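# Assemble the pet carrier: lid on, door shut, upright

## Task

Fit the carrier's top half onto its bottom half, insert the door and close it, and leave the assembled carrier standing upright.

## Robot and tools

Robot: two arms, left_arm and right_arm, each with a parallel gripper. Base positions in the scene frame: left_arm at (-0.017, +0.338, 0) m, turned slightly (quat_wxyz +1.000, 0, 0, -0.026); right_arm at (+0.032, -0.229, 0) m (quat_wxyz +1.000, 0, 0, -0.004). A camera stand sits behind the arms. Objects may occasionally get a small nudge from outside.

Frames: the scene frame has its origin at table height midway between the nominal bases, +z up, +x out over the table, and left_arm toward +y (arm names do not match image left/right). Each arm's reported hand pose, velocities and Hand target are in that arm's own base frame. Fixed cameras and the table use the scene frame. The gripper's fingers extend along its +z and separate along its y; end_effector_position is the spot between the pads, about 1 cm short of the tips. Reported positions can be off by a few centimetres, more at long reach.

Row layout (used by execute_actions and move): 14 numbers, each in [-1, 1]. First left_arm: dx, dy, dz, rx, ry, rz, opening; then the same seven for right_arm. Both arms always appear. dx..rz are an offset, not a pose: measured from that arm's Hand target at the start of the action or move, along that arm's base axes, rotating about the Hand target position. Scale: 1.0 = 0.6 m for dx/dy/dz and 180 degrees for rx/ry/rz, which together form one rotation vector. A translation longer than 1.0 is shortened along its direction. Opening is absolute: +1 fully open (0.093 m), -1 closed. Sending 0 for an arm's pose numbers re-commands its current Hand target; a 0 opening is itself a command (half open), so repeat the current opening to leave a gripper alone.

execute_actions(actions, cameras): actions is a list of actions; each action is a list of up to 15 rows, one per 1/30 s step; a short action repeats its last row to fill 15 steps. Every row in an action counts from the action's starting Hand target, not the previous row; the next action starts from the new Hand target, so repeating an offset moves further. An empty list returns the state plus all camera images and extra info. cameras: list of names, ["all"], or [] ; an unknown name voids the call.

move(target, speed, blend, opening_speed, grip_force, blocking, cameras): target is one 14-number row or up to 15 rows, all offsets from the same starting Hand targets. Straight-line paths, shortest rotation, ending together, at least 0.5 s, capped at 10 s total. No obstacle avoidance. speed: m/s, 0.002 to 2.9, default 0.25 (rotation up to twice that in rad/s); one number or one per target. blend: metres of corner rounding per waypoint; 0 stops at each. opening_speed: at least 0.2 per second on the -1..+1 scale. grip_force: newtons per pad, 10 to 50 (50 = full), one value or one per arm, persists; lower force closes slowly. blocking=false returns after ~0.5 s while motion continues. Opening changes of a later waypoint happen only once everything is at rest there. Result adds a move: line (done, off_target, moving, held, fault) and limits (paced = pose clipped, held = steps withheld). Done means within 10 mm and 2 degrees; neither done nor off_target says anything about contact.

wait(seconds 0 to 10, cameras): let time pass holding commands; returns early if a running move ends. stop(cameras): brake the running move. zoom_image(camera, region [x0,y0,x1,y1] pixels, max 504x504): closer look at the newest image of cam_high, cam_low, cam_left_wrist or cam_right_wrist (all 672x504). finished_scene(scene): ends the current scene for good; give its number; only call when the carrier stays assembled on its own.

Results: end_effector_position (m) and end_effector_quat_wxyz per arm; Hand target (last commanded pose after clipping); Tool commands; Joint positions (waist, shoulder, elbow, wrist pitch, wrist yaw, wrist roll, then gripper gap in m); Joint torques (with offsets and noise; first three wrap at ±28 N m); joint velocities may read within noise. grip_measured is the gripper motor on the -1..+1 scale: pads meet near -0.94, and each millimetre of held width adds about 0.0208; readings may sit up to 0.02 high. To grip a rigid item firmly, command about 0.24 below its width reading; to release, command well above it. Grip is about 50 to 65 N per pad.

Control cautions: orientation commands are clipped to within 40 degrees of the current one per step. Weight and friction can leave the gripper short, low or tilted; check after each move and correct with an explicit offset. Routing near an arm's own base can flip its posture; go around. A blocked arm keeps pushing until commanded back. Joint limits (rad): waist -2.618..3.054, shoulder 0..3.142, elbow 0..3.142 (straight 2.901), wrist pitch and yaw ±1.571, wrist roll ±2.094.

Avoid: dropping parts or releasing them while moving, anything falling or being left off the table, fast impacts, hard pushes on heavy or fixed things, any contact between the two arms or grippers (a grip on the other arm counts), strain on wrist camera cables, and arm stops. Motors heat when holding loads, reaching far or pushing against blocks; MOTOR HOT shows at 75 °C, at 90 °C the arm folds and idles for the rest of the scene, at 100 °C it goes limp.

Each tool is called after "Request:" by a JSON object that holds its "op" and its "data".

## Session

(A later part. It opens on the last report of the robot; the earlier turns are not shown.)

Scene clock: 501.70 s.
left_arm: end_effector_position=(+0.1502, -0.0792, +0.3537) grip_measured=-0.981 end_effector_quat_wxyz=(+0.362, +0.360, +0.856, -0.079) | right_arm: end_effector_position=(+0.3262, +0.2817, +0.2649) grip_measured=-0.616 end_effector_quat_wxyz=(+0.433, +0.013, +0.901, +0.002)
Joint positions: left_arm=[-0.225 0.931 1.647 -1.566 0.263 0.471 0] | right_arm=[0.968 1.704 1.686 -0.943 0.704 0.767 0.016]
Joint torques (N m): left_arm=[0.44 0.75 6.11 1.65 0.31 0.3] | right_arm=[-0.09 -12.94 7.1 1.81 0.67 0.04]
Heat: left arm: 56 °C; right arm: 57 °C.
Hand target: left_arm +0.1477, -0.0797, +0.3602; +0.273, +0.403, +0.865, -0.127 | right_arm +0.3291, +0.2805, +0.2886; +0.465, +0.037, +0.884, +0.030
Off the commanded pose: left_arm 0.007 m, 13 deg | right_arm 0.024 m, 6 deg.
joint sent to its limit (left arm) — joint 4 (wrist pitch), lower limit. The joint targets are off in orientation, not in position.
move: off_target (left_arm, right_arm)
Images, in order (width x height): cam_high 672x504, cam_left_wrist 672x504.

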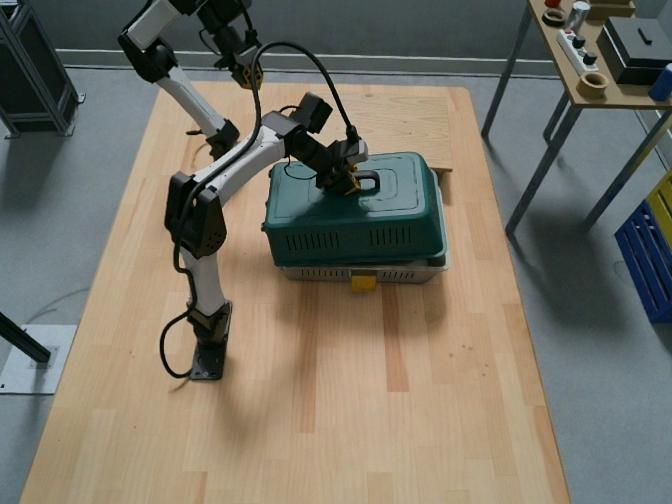

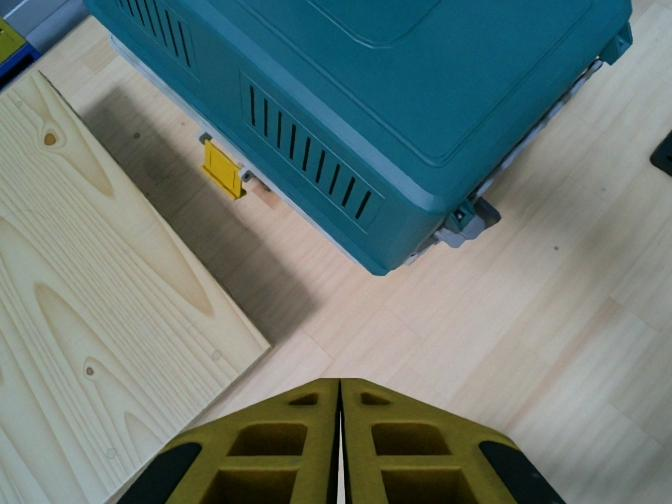

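Request:
{"op": "move", "data": {"target": [0,0,0,0,0,0,-1,0.0,0.0,-0.006,0.008,0,0.0,-1], "cameras": ["cam_left_wrist","cam_high"], "speed": 0.02}}

Request:
{"op": "zoom_image", "data": {"camera": "cam_left_wrist", "region": [430, 170, 510, 250]}}

Request:
{"op": "zoom_image", "data": {"camera": "cam_left_wrist", "region": [570, 10, 650, 90]}}

Request:
{"op": "zoom_image", "data": {"camera": "cam_low", "region": [190, 60, 340, 220]}}

NO LINK: the link to the robot was lost, through no command of yours. Nothing of this call was sent. You have no control until a person gives it back. Your reply's later calls are not run. To wait, call execute_actions with no actions. The wait itself costs no score and uses none of the scene's actions.

NO LINK: the link to the robot is lost, so no picture can be shown. You have no control until a person gives it back. To wait, call execute_actions with no actions.

NO LINK: the link to the robot is lost, so no picture can be shown. You have no control until a person gives it back. To wait, call execute_actions with no actions.

NO LINK: the link to the robot is lost, so no picture can be shown. You have no control until a person gives it back. To wait, call execute_actions with no actions.

Request:
{"op": "execute_actions", "data": {"actions": []}}

NO LINK, STILL. Call execute_actions again with no actions.

Request:
{"op": "execute_actions", "data": {"actions": []}}

NO LINK, STILL. Call execute_actions again with no actions.

Request:
{"op": "execute_actions", "data": {"actions": []}}

NO LINK, STILL. Call execute_actions again with no actions.

Request:
{"op": "execute_actions", "data": {"actions": []}}

NO LINK, STILL. Call execute_actions again with no actions.

Request:
{"op": "execute_actions", "data": {"actions": []}}

Request:
{"op": "execute_actions", "data": {"actions": []}}

Request:
{"op": "execute_actions", "data": {"actions": []}}

Request:
{"op": "execute_actions", "data": {"actions": []}}

Scene clock: 599.80 s.
left_arm: end_effector_position=(+0.1502, -0.0792, +0.3537) grip_measured=-0.981 end_effector_quat_wxyz=(+0.362, +0.360, +0.856, -0.079) | right_arm: end_effector_position=(+0.3259, +0.2816, +0.2644) grip_measured=-0.616 end_effector_quat_wxyz=(+0.432, +0.011, +0.902, +0.001)
Joint positions: left_arm=[-0.225 0.931 1.647 -1.566 0.263 0.471 0] | right_arm=[0.968 1.704 1.686 -0.945 0.703 0.764 0.016]
Joint velocities: within noise
Joint torques (N m): left_arm=[0.12 0.61 4.51 1.7 0.17 0.18] | right_arm=[-0.23 -8.75 7.57 1.33 0.41 -0.04]
Heat: left arm: 52 °C; right arm: 50 °C.
Hand target: left_arm +0.1502, -0.0792, +0.3537; +0.362, +0.360, +0.856, -0.079 | right_arm +0.3262, +0.2817, +0.2649; +0.433, +0.013, +0.901, +0.002
Tool commands: left_gripper/opening=-1.0 right_gripper/opening=-1.0
CONTROL GIVEN BACK BY A PERSON. The link is back. The arms hold where they stopped. Where a move or wait says "fault", it means the lost link, not a fault of the arm. Commands run again from your next reply on.

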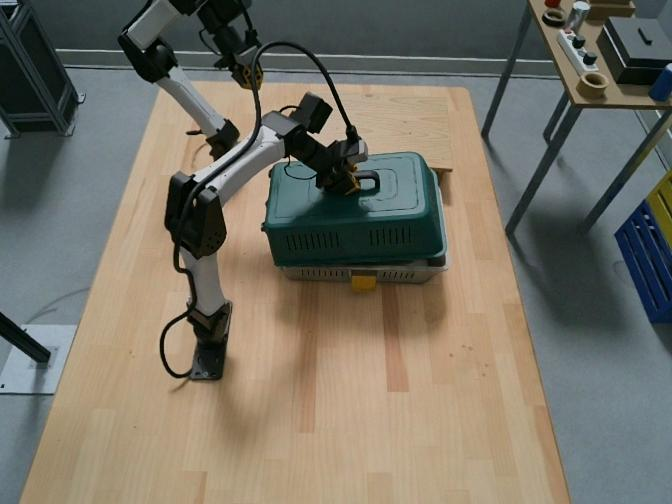

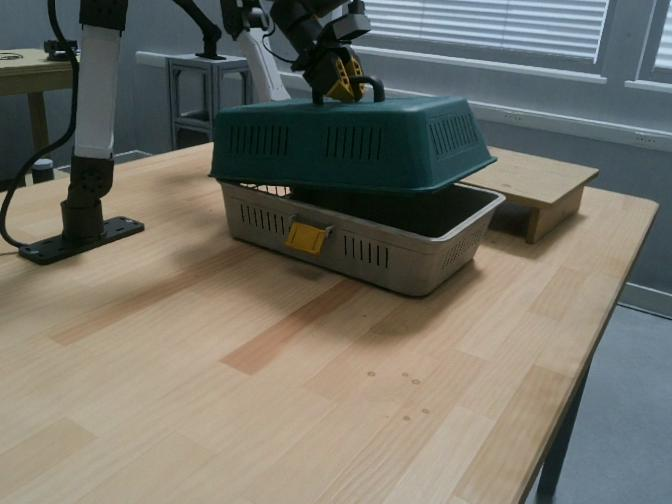

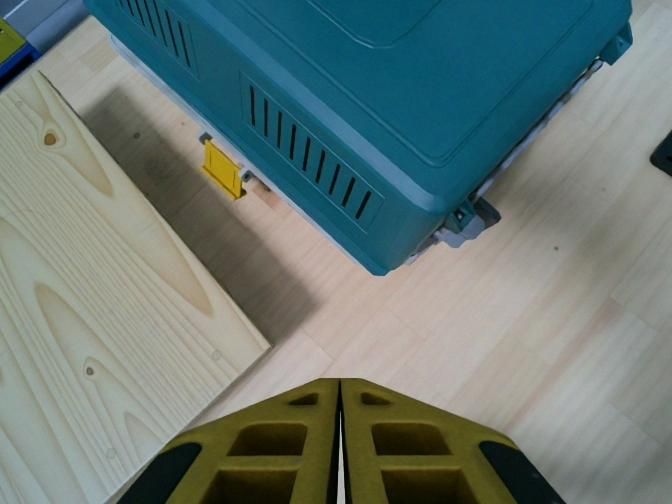

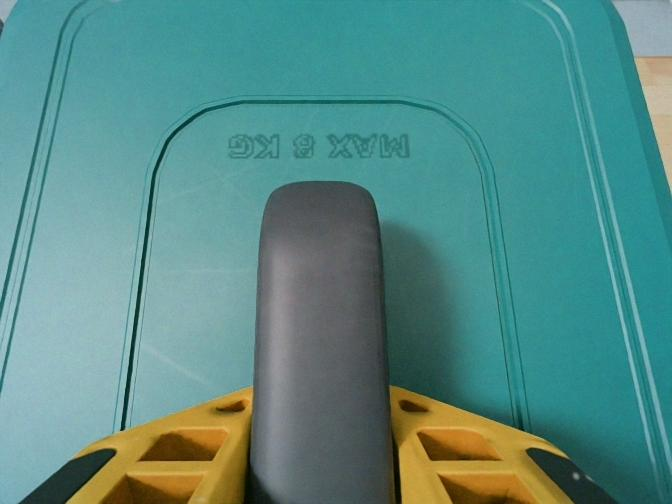

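not run: an earlier result of this reply reported a stop or a fault. Calls in your next reply go to the robot.

not run: an earlier result of this reply reported a stop or a fault. Calls in your next reply go to the robot.

not run: an earlier result of this reply reported a stop or a fault. Calls in your next reply go to the robot.

Request:
{"op": "move", "data": {"target": [0,0,0,0,0,0,-1,0.005,-0.002,0.033,0.030,-0.023,-0.006,-1], "cameras": ["cam_left_wrist","cam_high","cam_low"], "speed": 0.02}}

Request:
{"op": "zoom_image", "data": {"camera": "cam_left_wrist", "region": [430, 170, 510, 250]}}

Request:
{"op": "zoom_image", "data": {"camera": "cam_left_wrist", "region": [570, 10, 650, 90]}}

Request:
{"op": "zoom_image", "data": {"camera": "cam_low", "region": [190, 60, 340, 220]}}

Scene clock: 609.33 s.
left_arm: end_effector_position=(+0.1502, -0.0792, +0.3537) grip_measured=-0.981 end_effector_quat_wxyz=(+0.362, +0.360, +0.856, -0.079) | right_arm: end_effector_position=(+0.3272, +0.2822, +0.2625) grip_measured=-0.616 end_effector_quat_wxyz=(+0.438, +0.015, +0.899, +0.010)
Joint positions: left_arm=[-0.225 0.931 1.647 -1.566 0.263 0.471 0] | right_arm=[0.966 1.689 1.649 -0.898 0.702 0.761 0.016]
Joint torques (N m): left_arm=[0.03 0.59 4.44 1.73 0.15 0.15] | right_arm=[-0.34 -12.96 7.1 1.8 0.54 0.13]
Heat: left arm: 52 °C; right arm: 49 °C.
Hand target: left_arm +0.1502, -0.0792, +0.3537; +0.362, +0.360, +0.856, -0.079 | right_arm +0.3292, +0.2806, +0.2845; +0.464, +0.042, +0.884, +0.041
Off the commanded pose: left_arm 0.000 m, 0 deg | right_arm 0.022 m, 6 deg.
CONTROL GIVEN BACK BY A PERSON, as an earlier result said. Commands run again.
move: off_target (right_arm)
Images, in order (width x height): cam_high 672x504, cam_low 672x504, cam_left_wrist 672x504.

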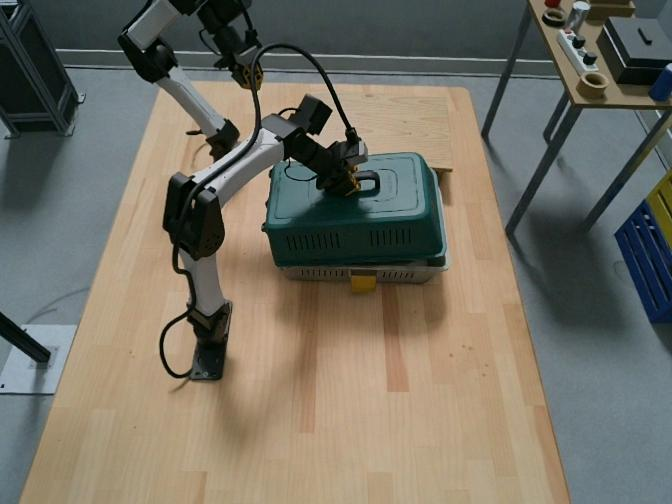

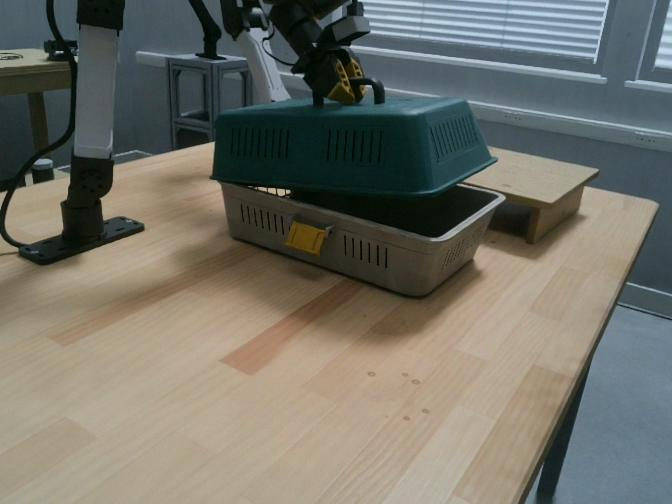

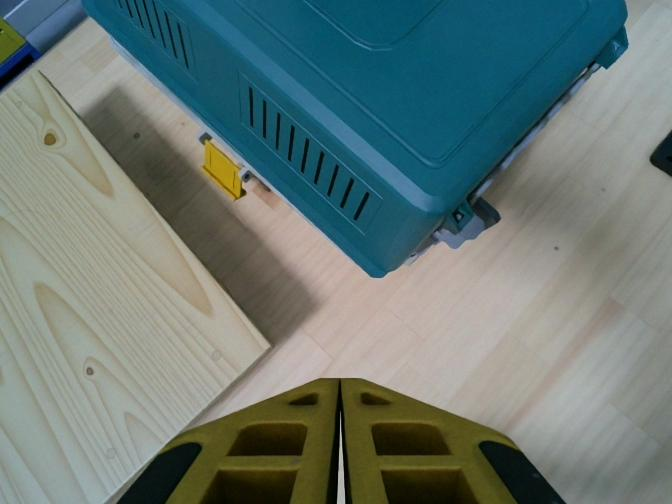

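Scaled by 6.300 from the camera's 672x504 image, which has a finer 960x720 frame.

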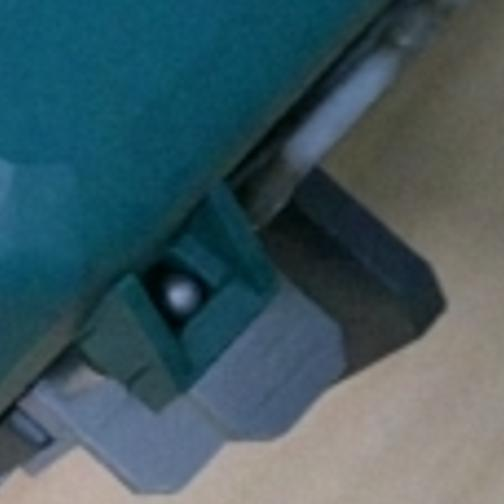

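Scaled by 6.300 from the camera's 672x504 image, which has a finer 960x720 frame.

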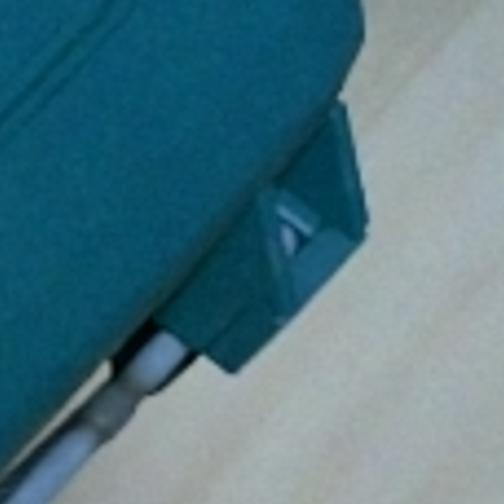

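Scaled by 3.150 from the camera's 672x504 image, which has a finer 960x720 frame.

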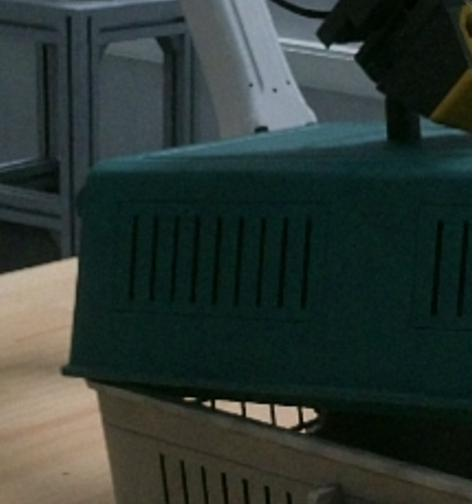

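Request:
{"op": "move", "data": {"target": [0,0,0,0,0,0,-1,0.025,0.0,-0.010,-0.004,0.022,0.0,-1], "cameras": ["cam_left_wrist","cam_high","cam_low"], "speed": 0.03}}

Request:
{"op": "zoom_image", "data": {"camera": "cam_left_wrist", "region": [430, 170, 510, 250]}}

Request:
{"op": "zoom_image", "data": {"camera": "cam_left_wrist", "region": [570, 10, 650, 90]}}

Request:
{"op": "zoom_image", "data": {"camera": "cam_low", "region": [190, 60, 340, 220]}}

Scene clock: 618.40 s.
left_arm: end_effector_position=(+0.1502, -0.0792, +0.3537) grip_measured=-0.981 end_effector_quat_wxyz=(+0.362, +0.360, +0.856, -0.079) | right_arm: end_effector_position=(+0.3349, +0.2780, +0.2574) grip_measured=-0.616 end_effector_quat_wxyz=(+0.412, +0.017, +0.911, +0.012)
Joint positions: left_arm=[-0.225 0.931 1.647 -1.566 0.263 0.471 0] | right_arm=[0.925 1.715 1.693 -0.942 0.638 0.757 0.016]
Joint torques (N m): left_arm=[0.24 0.75 4.34 1.72 0.21 0.17] | right_arm=[-1.1 -9.16 11.93 1.53 0.48 0.07]
Heat: left arm: 52 °C; right arm: 49 °C.
Hand target: left_arm +0.1502, -0.0792, +0.3537; +0.362, +0.360, +0.856, -0.079 | right_arm +0.3442, +0.2805, +0.2786; +0.434, +0.040, +0.899, +0.034
Off the commanded pose: left_arm 0.000 m, 0 deg | right_arm 0.023 m, 5 deg.
move: off_target (right_arm)
Images, in order (width x height): cam_high 672x504, cam_low 672x504, cam_left_wrist 672x504.

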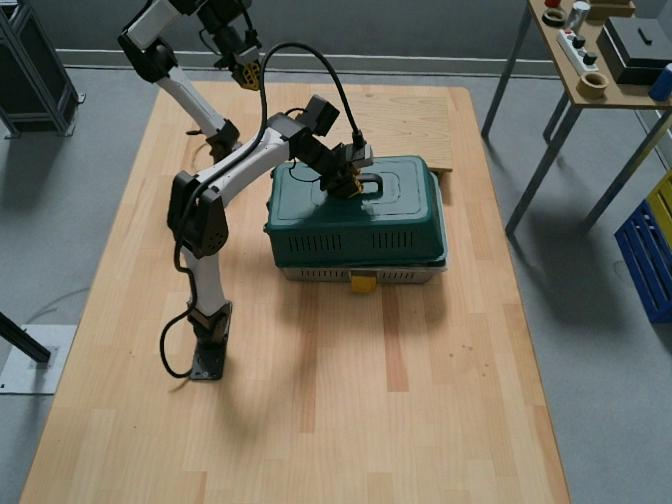

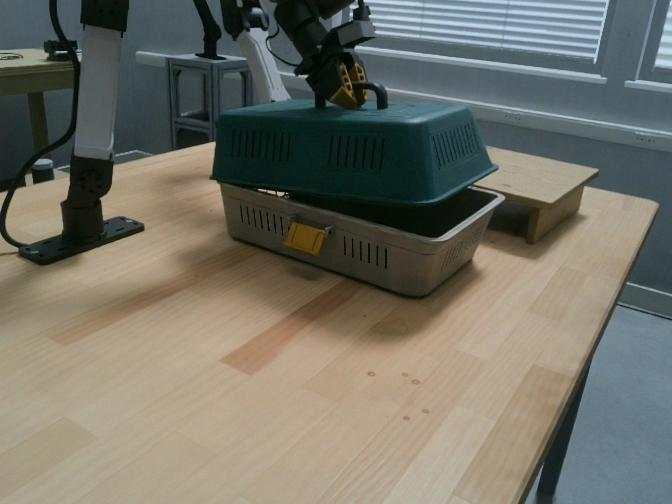

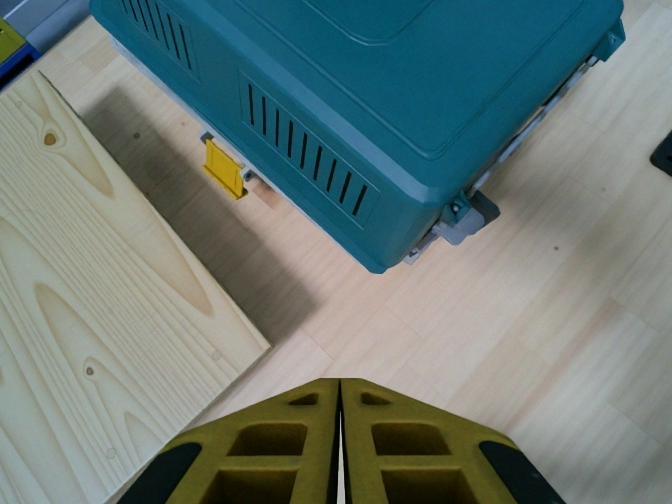

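Scaled by 6.300 from the camera's 672x504 image, which has a finer 960x720 frame.

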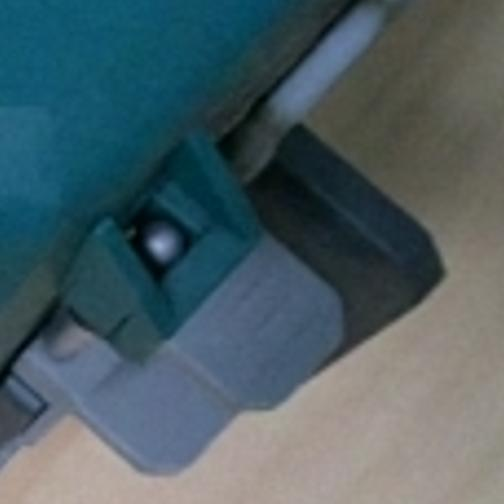

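Scaled by 6.300 from the camera's 672x504 image, which has a finer 960x720 frame.

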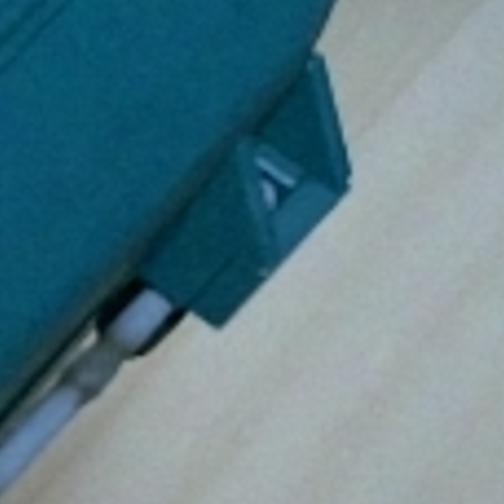

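Scaled by 3.150 from the camera's 672x504 image, which has a finer 960x720 frame.

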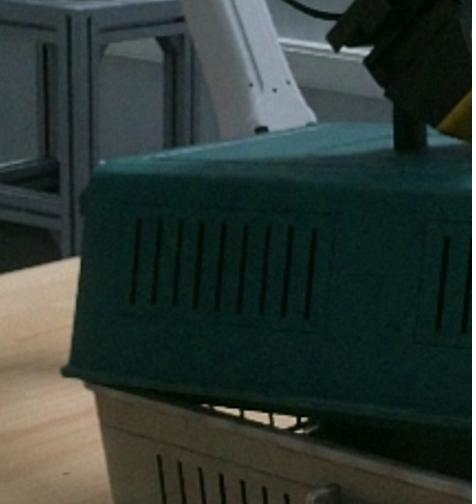

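Request:
{"op": "move", "data": {"target": [0,0,0,0,0,0,-1,0.022,0.004,-0.012,-0.004,0.022,0.0,-1], "cameras": ["cam_left_wrist","cam_high","cam_low"], "speed": 0.03}}

Request:
{"op": "zoom_image", "data": {"camera": "cam_left_wrist", "region": [430, 160, 510, 240]}}

Request:
{"op": "zoom_image", "data": {"camera": "cam_left_wrist", "region": [550, 0, 650, 100]}}

Request:
{"op": "zoom_image", "data": {"camera": "cam_low", "region": [190, 80, 540, 320]}}

Scene clock: 623.03 s.
left_arm: end_effector_position=(+0.1502, -0.0792, +0.3537) grip_measured=-0.981 end_effector_quat_wxyz=(+0.362, +0.360, +0.856, -0.079) | right_arm: end_effector_position=(+0.3479, +0.2803, +0.2461) grip_measured=-0.616 end_effector_quat_wxyz=(+0.374, +0.018, +0.927, +0.006)
Joint positions: left_arm=[-0.225 0.931 1.647 -1.566 0.263 0.471 0] | right_arm=[0.882 1.8 1.799 -1.022 0.567 0.757 0.016]
Joint torques (N m): left_arm=[0.14 0.65 4.53 1.69 0.18 0.13] | right_arm=[-0.7 -10.29 12.4 1.42 0.57 0.04]
Heat: left arm: 52 °C; right arm: 50 °C.
Hand target: left_arm +0.1502, -0.0792, +0.3537; +0.362, +0.360, +0.856, -0.079 | right_arm +0.3575, +0.2830, +0.2714; +0.403, +0.039, +0.914, +0.027
Off the commanded pose: left_arm 0.000 m, 0 deg | right_arm 0.027 m, 5 deg.
move: off_target (right_arm)
Images, in order (width x height): cam_high 672x504, cam_low 672x504, cam_left_wrist 672x504.

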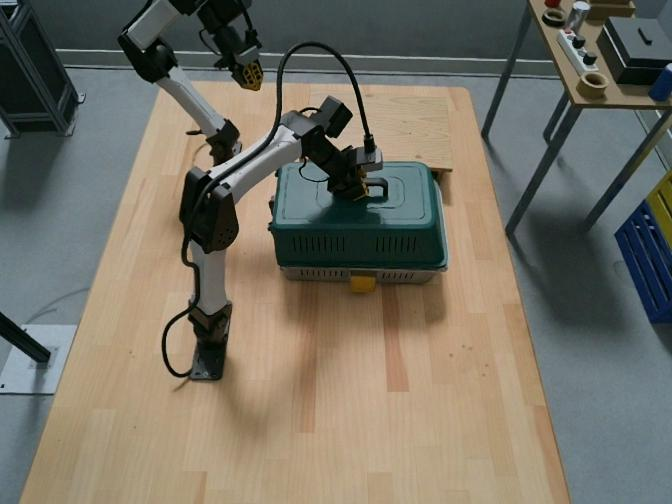

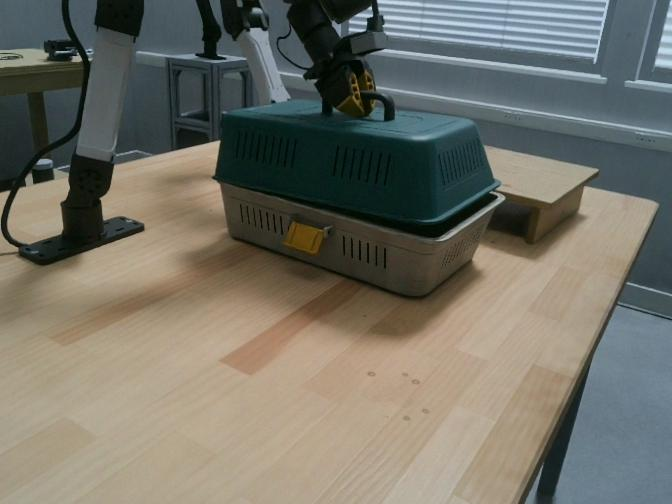

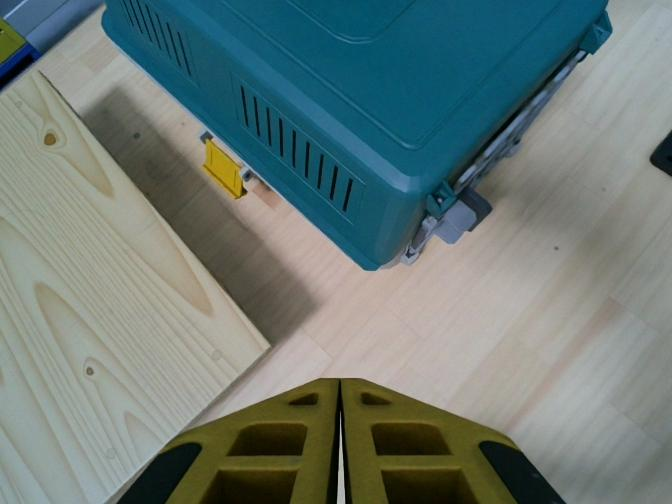

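Scaled by 6.300 from the camera's 672x504 image, which has a finer 960x720 frame.

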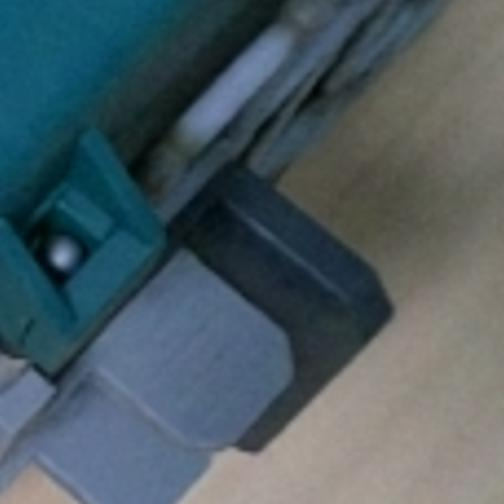

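Scaled by 5.040 from the camera's 672x504 image, which has a finer 960x720 frame.

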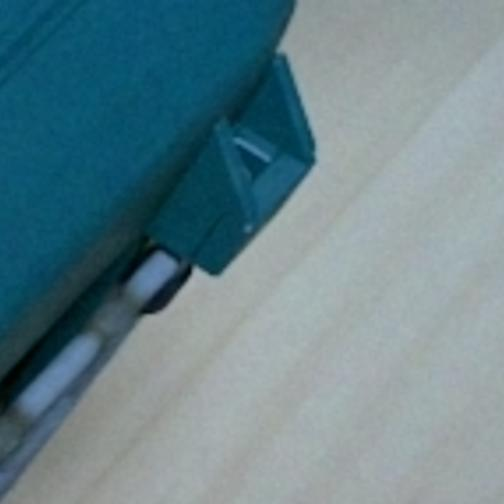

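Scaled by 1.440 from the camera's 672x504 image, which has a finer 960x720 frame.

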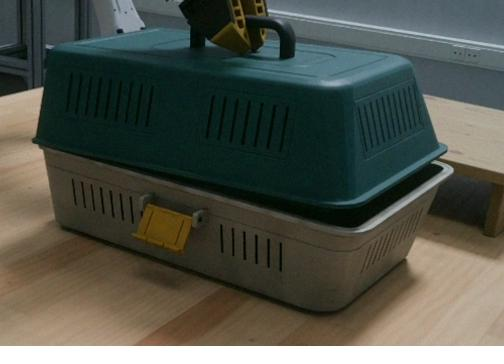

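Request:
{"op": "move", "data": {"target": [0,0,0,0,0,0,-1,0.016,0.0,-0.014,-0.004,0.016,0.0,-1], "cameras": ["cam_left_wrist","cam_high","cam_low"], "speed": 0.03}}

Request:
{"op": "zoom_image", "data": {"camera": "cam_left_wrist", "region": [350, 0, 650, 280]}}

Request:
{"op": "zoom_image", "data": {"camera": "cam_left_wrist", "region": [550, 0, 650, 100]}}

Request:
{"op": "zoom_image", "data": {"camera": "cam_low", "region": [190, 80, 540, 320]}}

Request:
{"op": "zoom_image", "data": {"camera": "cam_high", "region": [240, 140, 480, 310]}}

Scene clock: 629.00 s.
left_arm: end_effector_position=(+0.1502, -0.0792, +0.3537) grip_measured=-0.981 end_effector_quat_wxyz=(+0.362, +0.360, +0.856, -0.079) | right_arm: end_effector_position=(+0.3571, +0.2810, +0.2426) grip_measured=-0.616 end_effector_quat_wxyz=(+0.357, +0.021, +0.934, +0.002)
Joint positions: left_arm=[-0.225 0.931 1.647 -1.566 0.263 0.471 0] | right_arm=[0.857 1.853 1.873 -1.07 0.537 0.757 0.016]
Joint torques (N m): left_arm=[0.17 0.68 4.51 1.71 0.17 0.18] | right_arm=[-1.13 -10.19 12.01 1.37 0.45 -0.05]
Heat: left arm: 52 °C; right arm: 51 °C.
Hand target: left_arm +0.1502, -0.0792, +0.3537; +0.362, +0.360, +0.856, -0.079 | right_arm +0.3671, +0.2830, +0.2630; +0.380, +0.037, +0.924, +0.020
Off the commanded pose: left_arm 0.000 m, 0 deg | right_arm 0.023 m, 4 deg.
move: off_target (right_arm)
Images, in order (width x height): cam_high 672x504, cam_low 672x504, cam_left_wrist 672x504.

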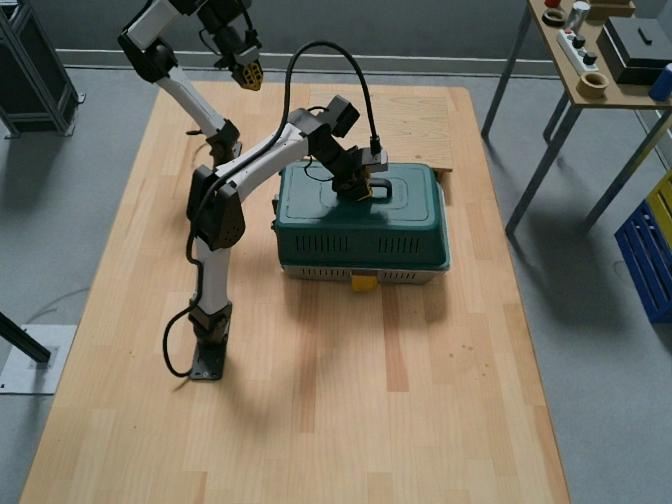

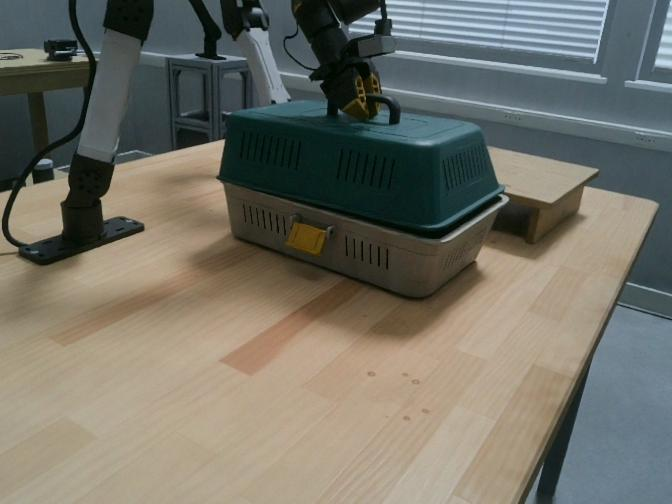

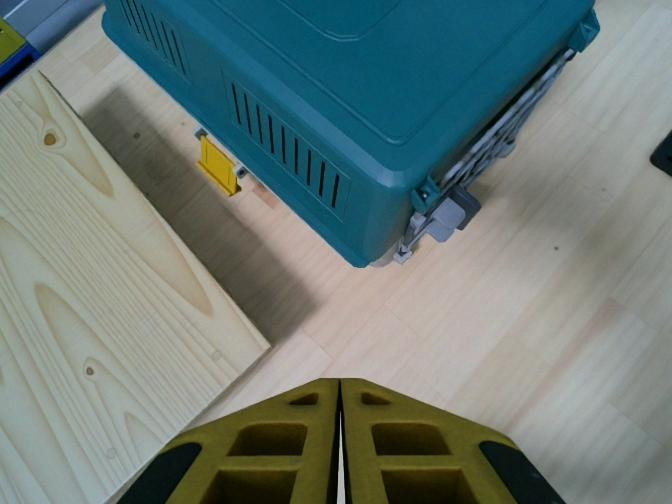

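Scaled by 1.680 from the camera's 672x504 image, which has a finer 960x720 frame.

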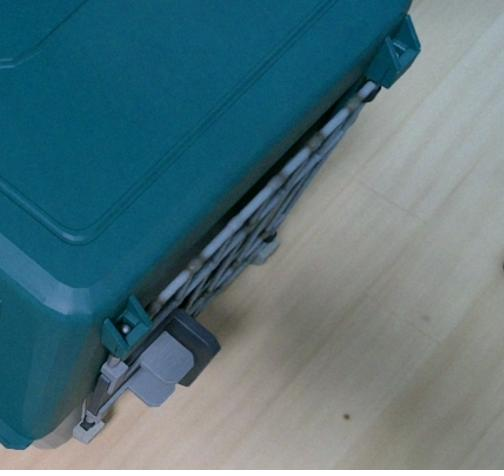

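Scaled by 5.040 from the camera's 672x504 image, which has a finer 960x720 frame.

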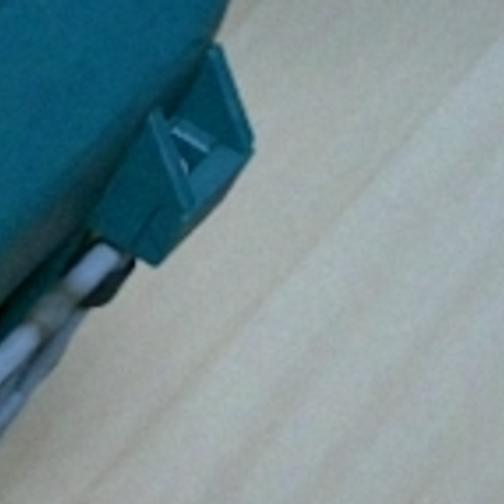

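Scaled by 1.440 from the camera's 672x504 image, which has a finer 960x720 frame.

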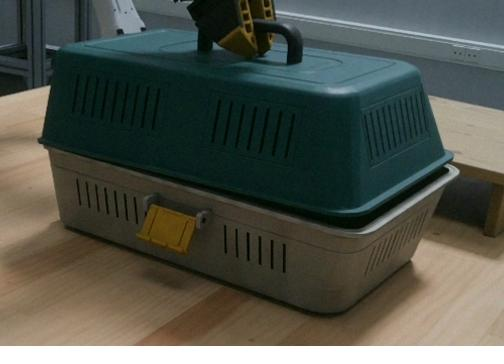

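Scaled by 2.100 from the camera's 672x504 image, which has a finer 960x720 frame.

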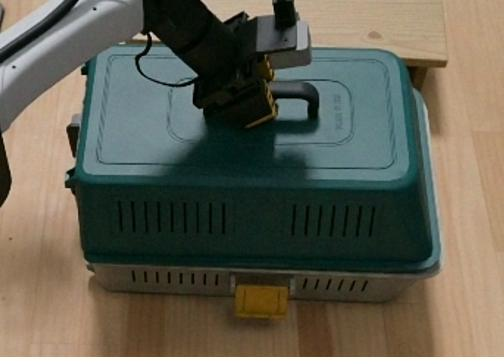

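Request:
{"op": "move", "data": {"target": [[0,0,0,0,0,0,-1,0.006,0.0,0.010,-0.003,0.006,0.0,-1],[0,0,0,0,0,0,-1,0.024,0.0,0.008,-0.003,0.01,0.0,-1]], "cameras": ["cam_left_wrist","cam_high","cam_low"], "speed": 0.03}}

Request:
{"op": "zoom_image", "data": {"camera": "cam_left_wrist", "region": [350, 0, 650, 280]}}

Request:
{"op": "zoom_image", "data": {"camera": "cam_low", "region": [190, 80, 540, 320]}}

Request:
{"op": "zoom_image", "data": {"camera": "cam_high", "region": [240, 140, 480, 310]}}

Scene clock: 635.07 s.
left_arm: end_effector_position=(+0.1502, -0.0792, +0.3537) grip_measured=-0.981 end_effector_quat_wxyz=(+0.362, +0.360, +0.856, -0.079) | right_arm: end_effector_position=(+0.3726, +0.2824, +0.2436) grip_measured=-0.616 end_effector_quat_wxyz=(+0.340, +0.028, +0.940, -0.001)
Joint positions: left_arm=[-0.225 0.931 1.647 -1.566 0.263 0.471 0] | right_arm=[0.823 1.937 2.012 -1.146 0.504 0.751 0.016]
Joint torques (N m): left_arm=[0.14 0.76 4.42 1.73 0.13 0.14] | right_arm=[-0.99 -11.52 12.34 1.27 0.46 -0.21]
Heat: left arm: 52 °C; right arm: 52 °C.
Hand target: left_arm +0.1502, -0.0792, +0.3537; +0.362, +0.360, +0.856, -0.079 | right_arm +0.3814, +0.2830, +0.2679; +0.366, +0.035, +0.930, +0.015
Off the commanded pose: left_arm 0.000 m, 0 deg | right_arm 0.026 m, 4 deg.
move: off_target (right_arm)
Images, in order (width x height): cam_high 672x504, cam_low 672x504, cam_left_wrist 672x504.

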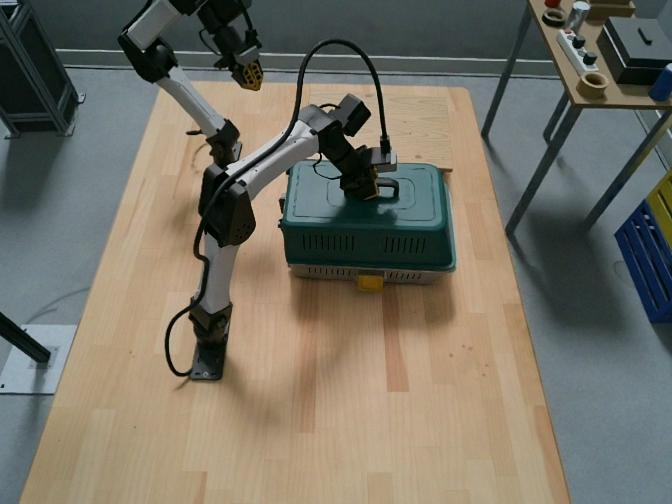

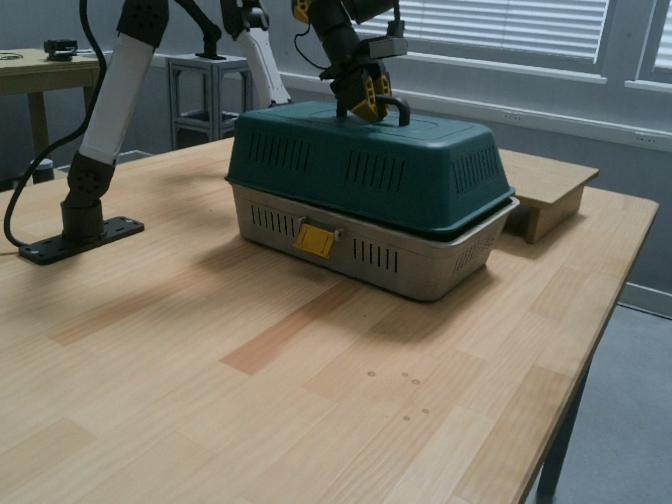

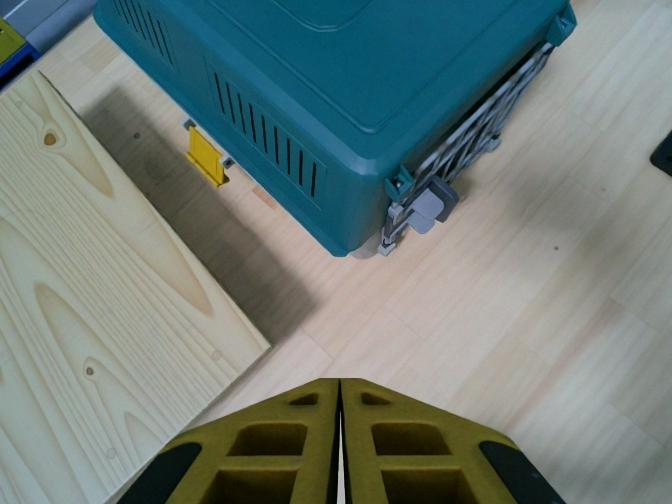

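Scaled by 1.680 from the camera's 672x504 image, which has a finer 960x720 frame.

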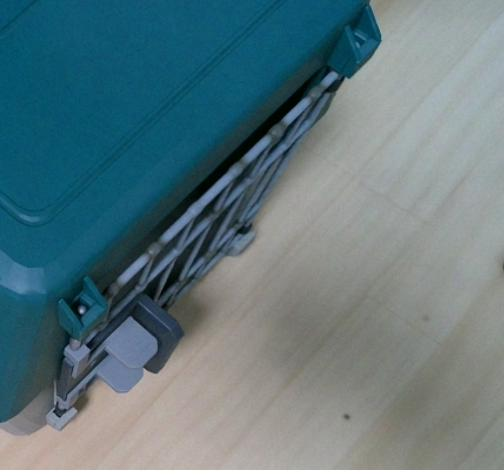

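Scaled by 1.440 from the camera's 672x504 image, which has a finer 960x720 frame.

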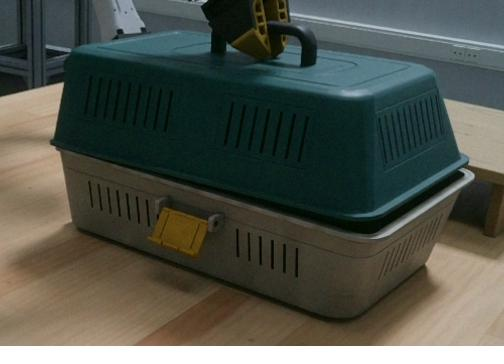

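Scaled by 2.100 from the camera's 672x504 image, which has a finer 960x720 frame.

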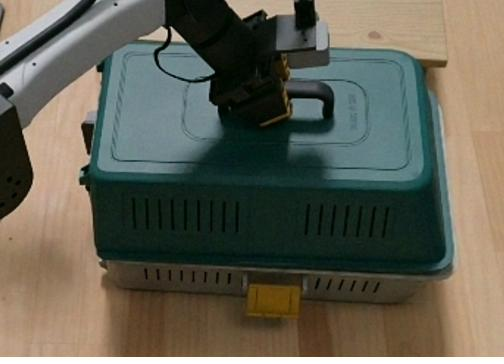

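Request:
{"op": "move", "data": {"target": [0,0,0,0,0,0,-1,0.0,0.0,-0.025,-0.004,0.0,0.0,-1], "cameras": ["cam_left_wrist","cam_high","cam_low"], "speed": 0.03}}

Request:
{"op": "zoom_image", "data": {"camera": "cam_left_wrist", "region": [350, 0, 650, 280]}}

Request:
{"op": "zoom_image", "data": {"camera": "cam_low", "region": [190, 80, 540, 320]}}

Request:
{"op": "zoom_image", "data": {"camera": "cam_high", "region": [240, 140, 480, 310]}}

Scene clock: 641.20 s.
left_arm: end_effector_position=(+0.1502, -0.0792, +0.3537) grip_measured=-0.981 end_effector_quat_wxyz=(+0.362, +0.360, +0.856, -0.079) | right_arm: end_effector_position=(+0.3740, +0.2832, +0.2420) grip_measured=-0.616 end_effector_quat_wxyz=(+0.342, +0.027, +0.939, -0.001)
Joint positions: left_arm=[-0.225 0.931 1.647 -1.566 0.263 0.471 0] | right_arm=[0.823 1.937 2.002 -1.132 0.507 0.749 0.016]
Joint torques (N m): left_arm=[0.24 0.46 4.49 1.69 0.19 0.16] | right_arm=[-0.75 -12.46 6.45 1.66 0.51 -0.19]
Heat: left arm: 52 °C; right arm: 53 °C.
Hand target: left_arm +0.1502, -0.0792, +0.3537; +0.362, +0.360, +0.856, -0.079 | right_arm +0.3814, +0.2830, +0.2529; +0.366, +0.033, +0.930, +0.009
Off the commanded pose: left_arm 0.000 m, 0 deg | right_arm 0.013 m, 3 deg.
move: off_target (right_arm)
Images, in order (width x height): cam_high 672x504, cam_low 672x504, cam_left_wrist 672x504.

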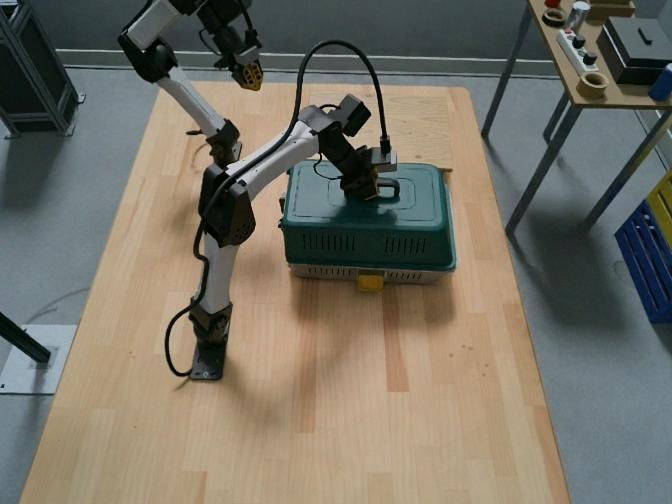

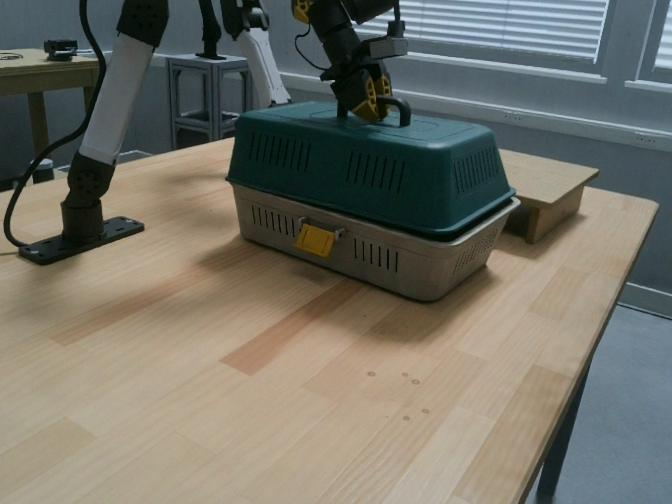

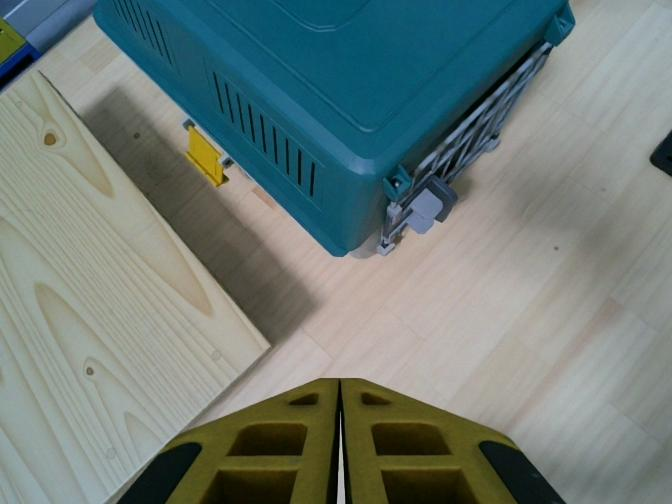

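Scaled by 1.680 from the camera's 672x504 image, which has a finer 960x720 frame.

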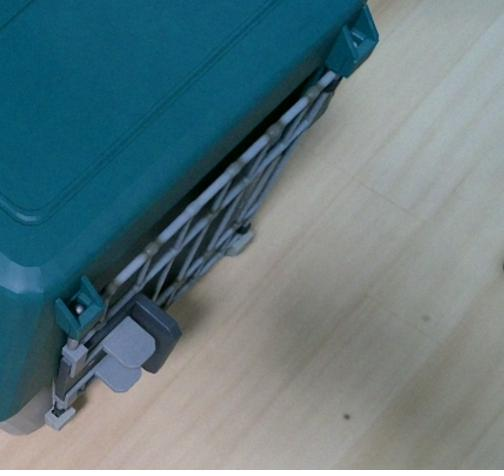

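Scaled by 1.440 from the camera's 672x504 image, which has a finer 960x720 frame.

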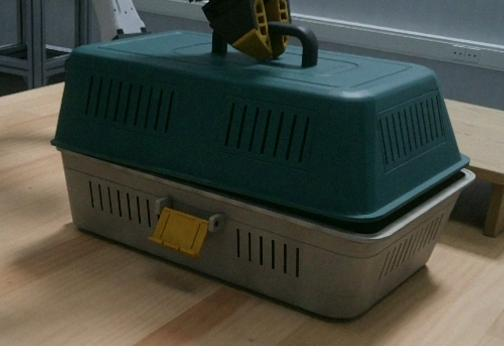

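Scaled by 2.100 from the camera's 672x504 image, which has a finer 960x720 frame.

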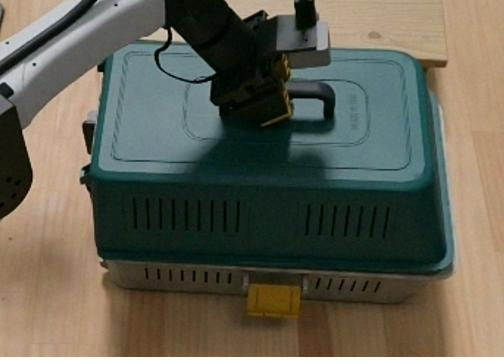

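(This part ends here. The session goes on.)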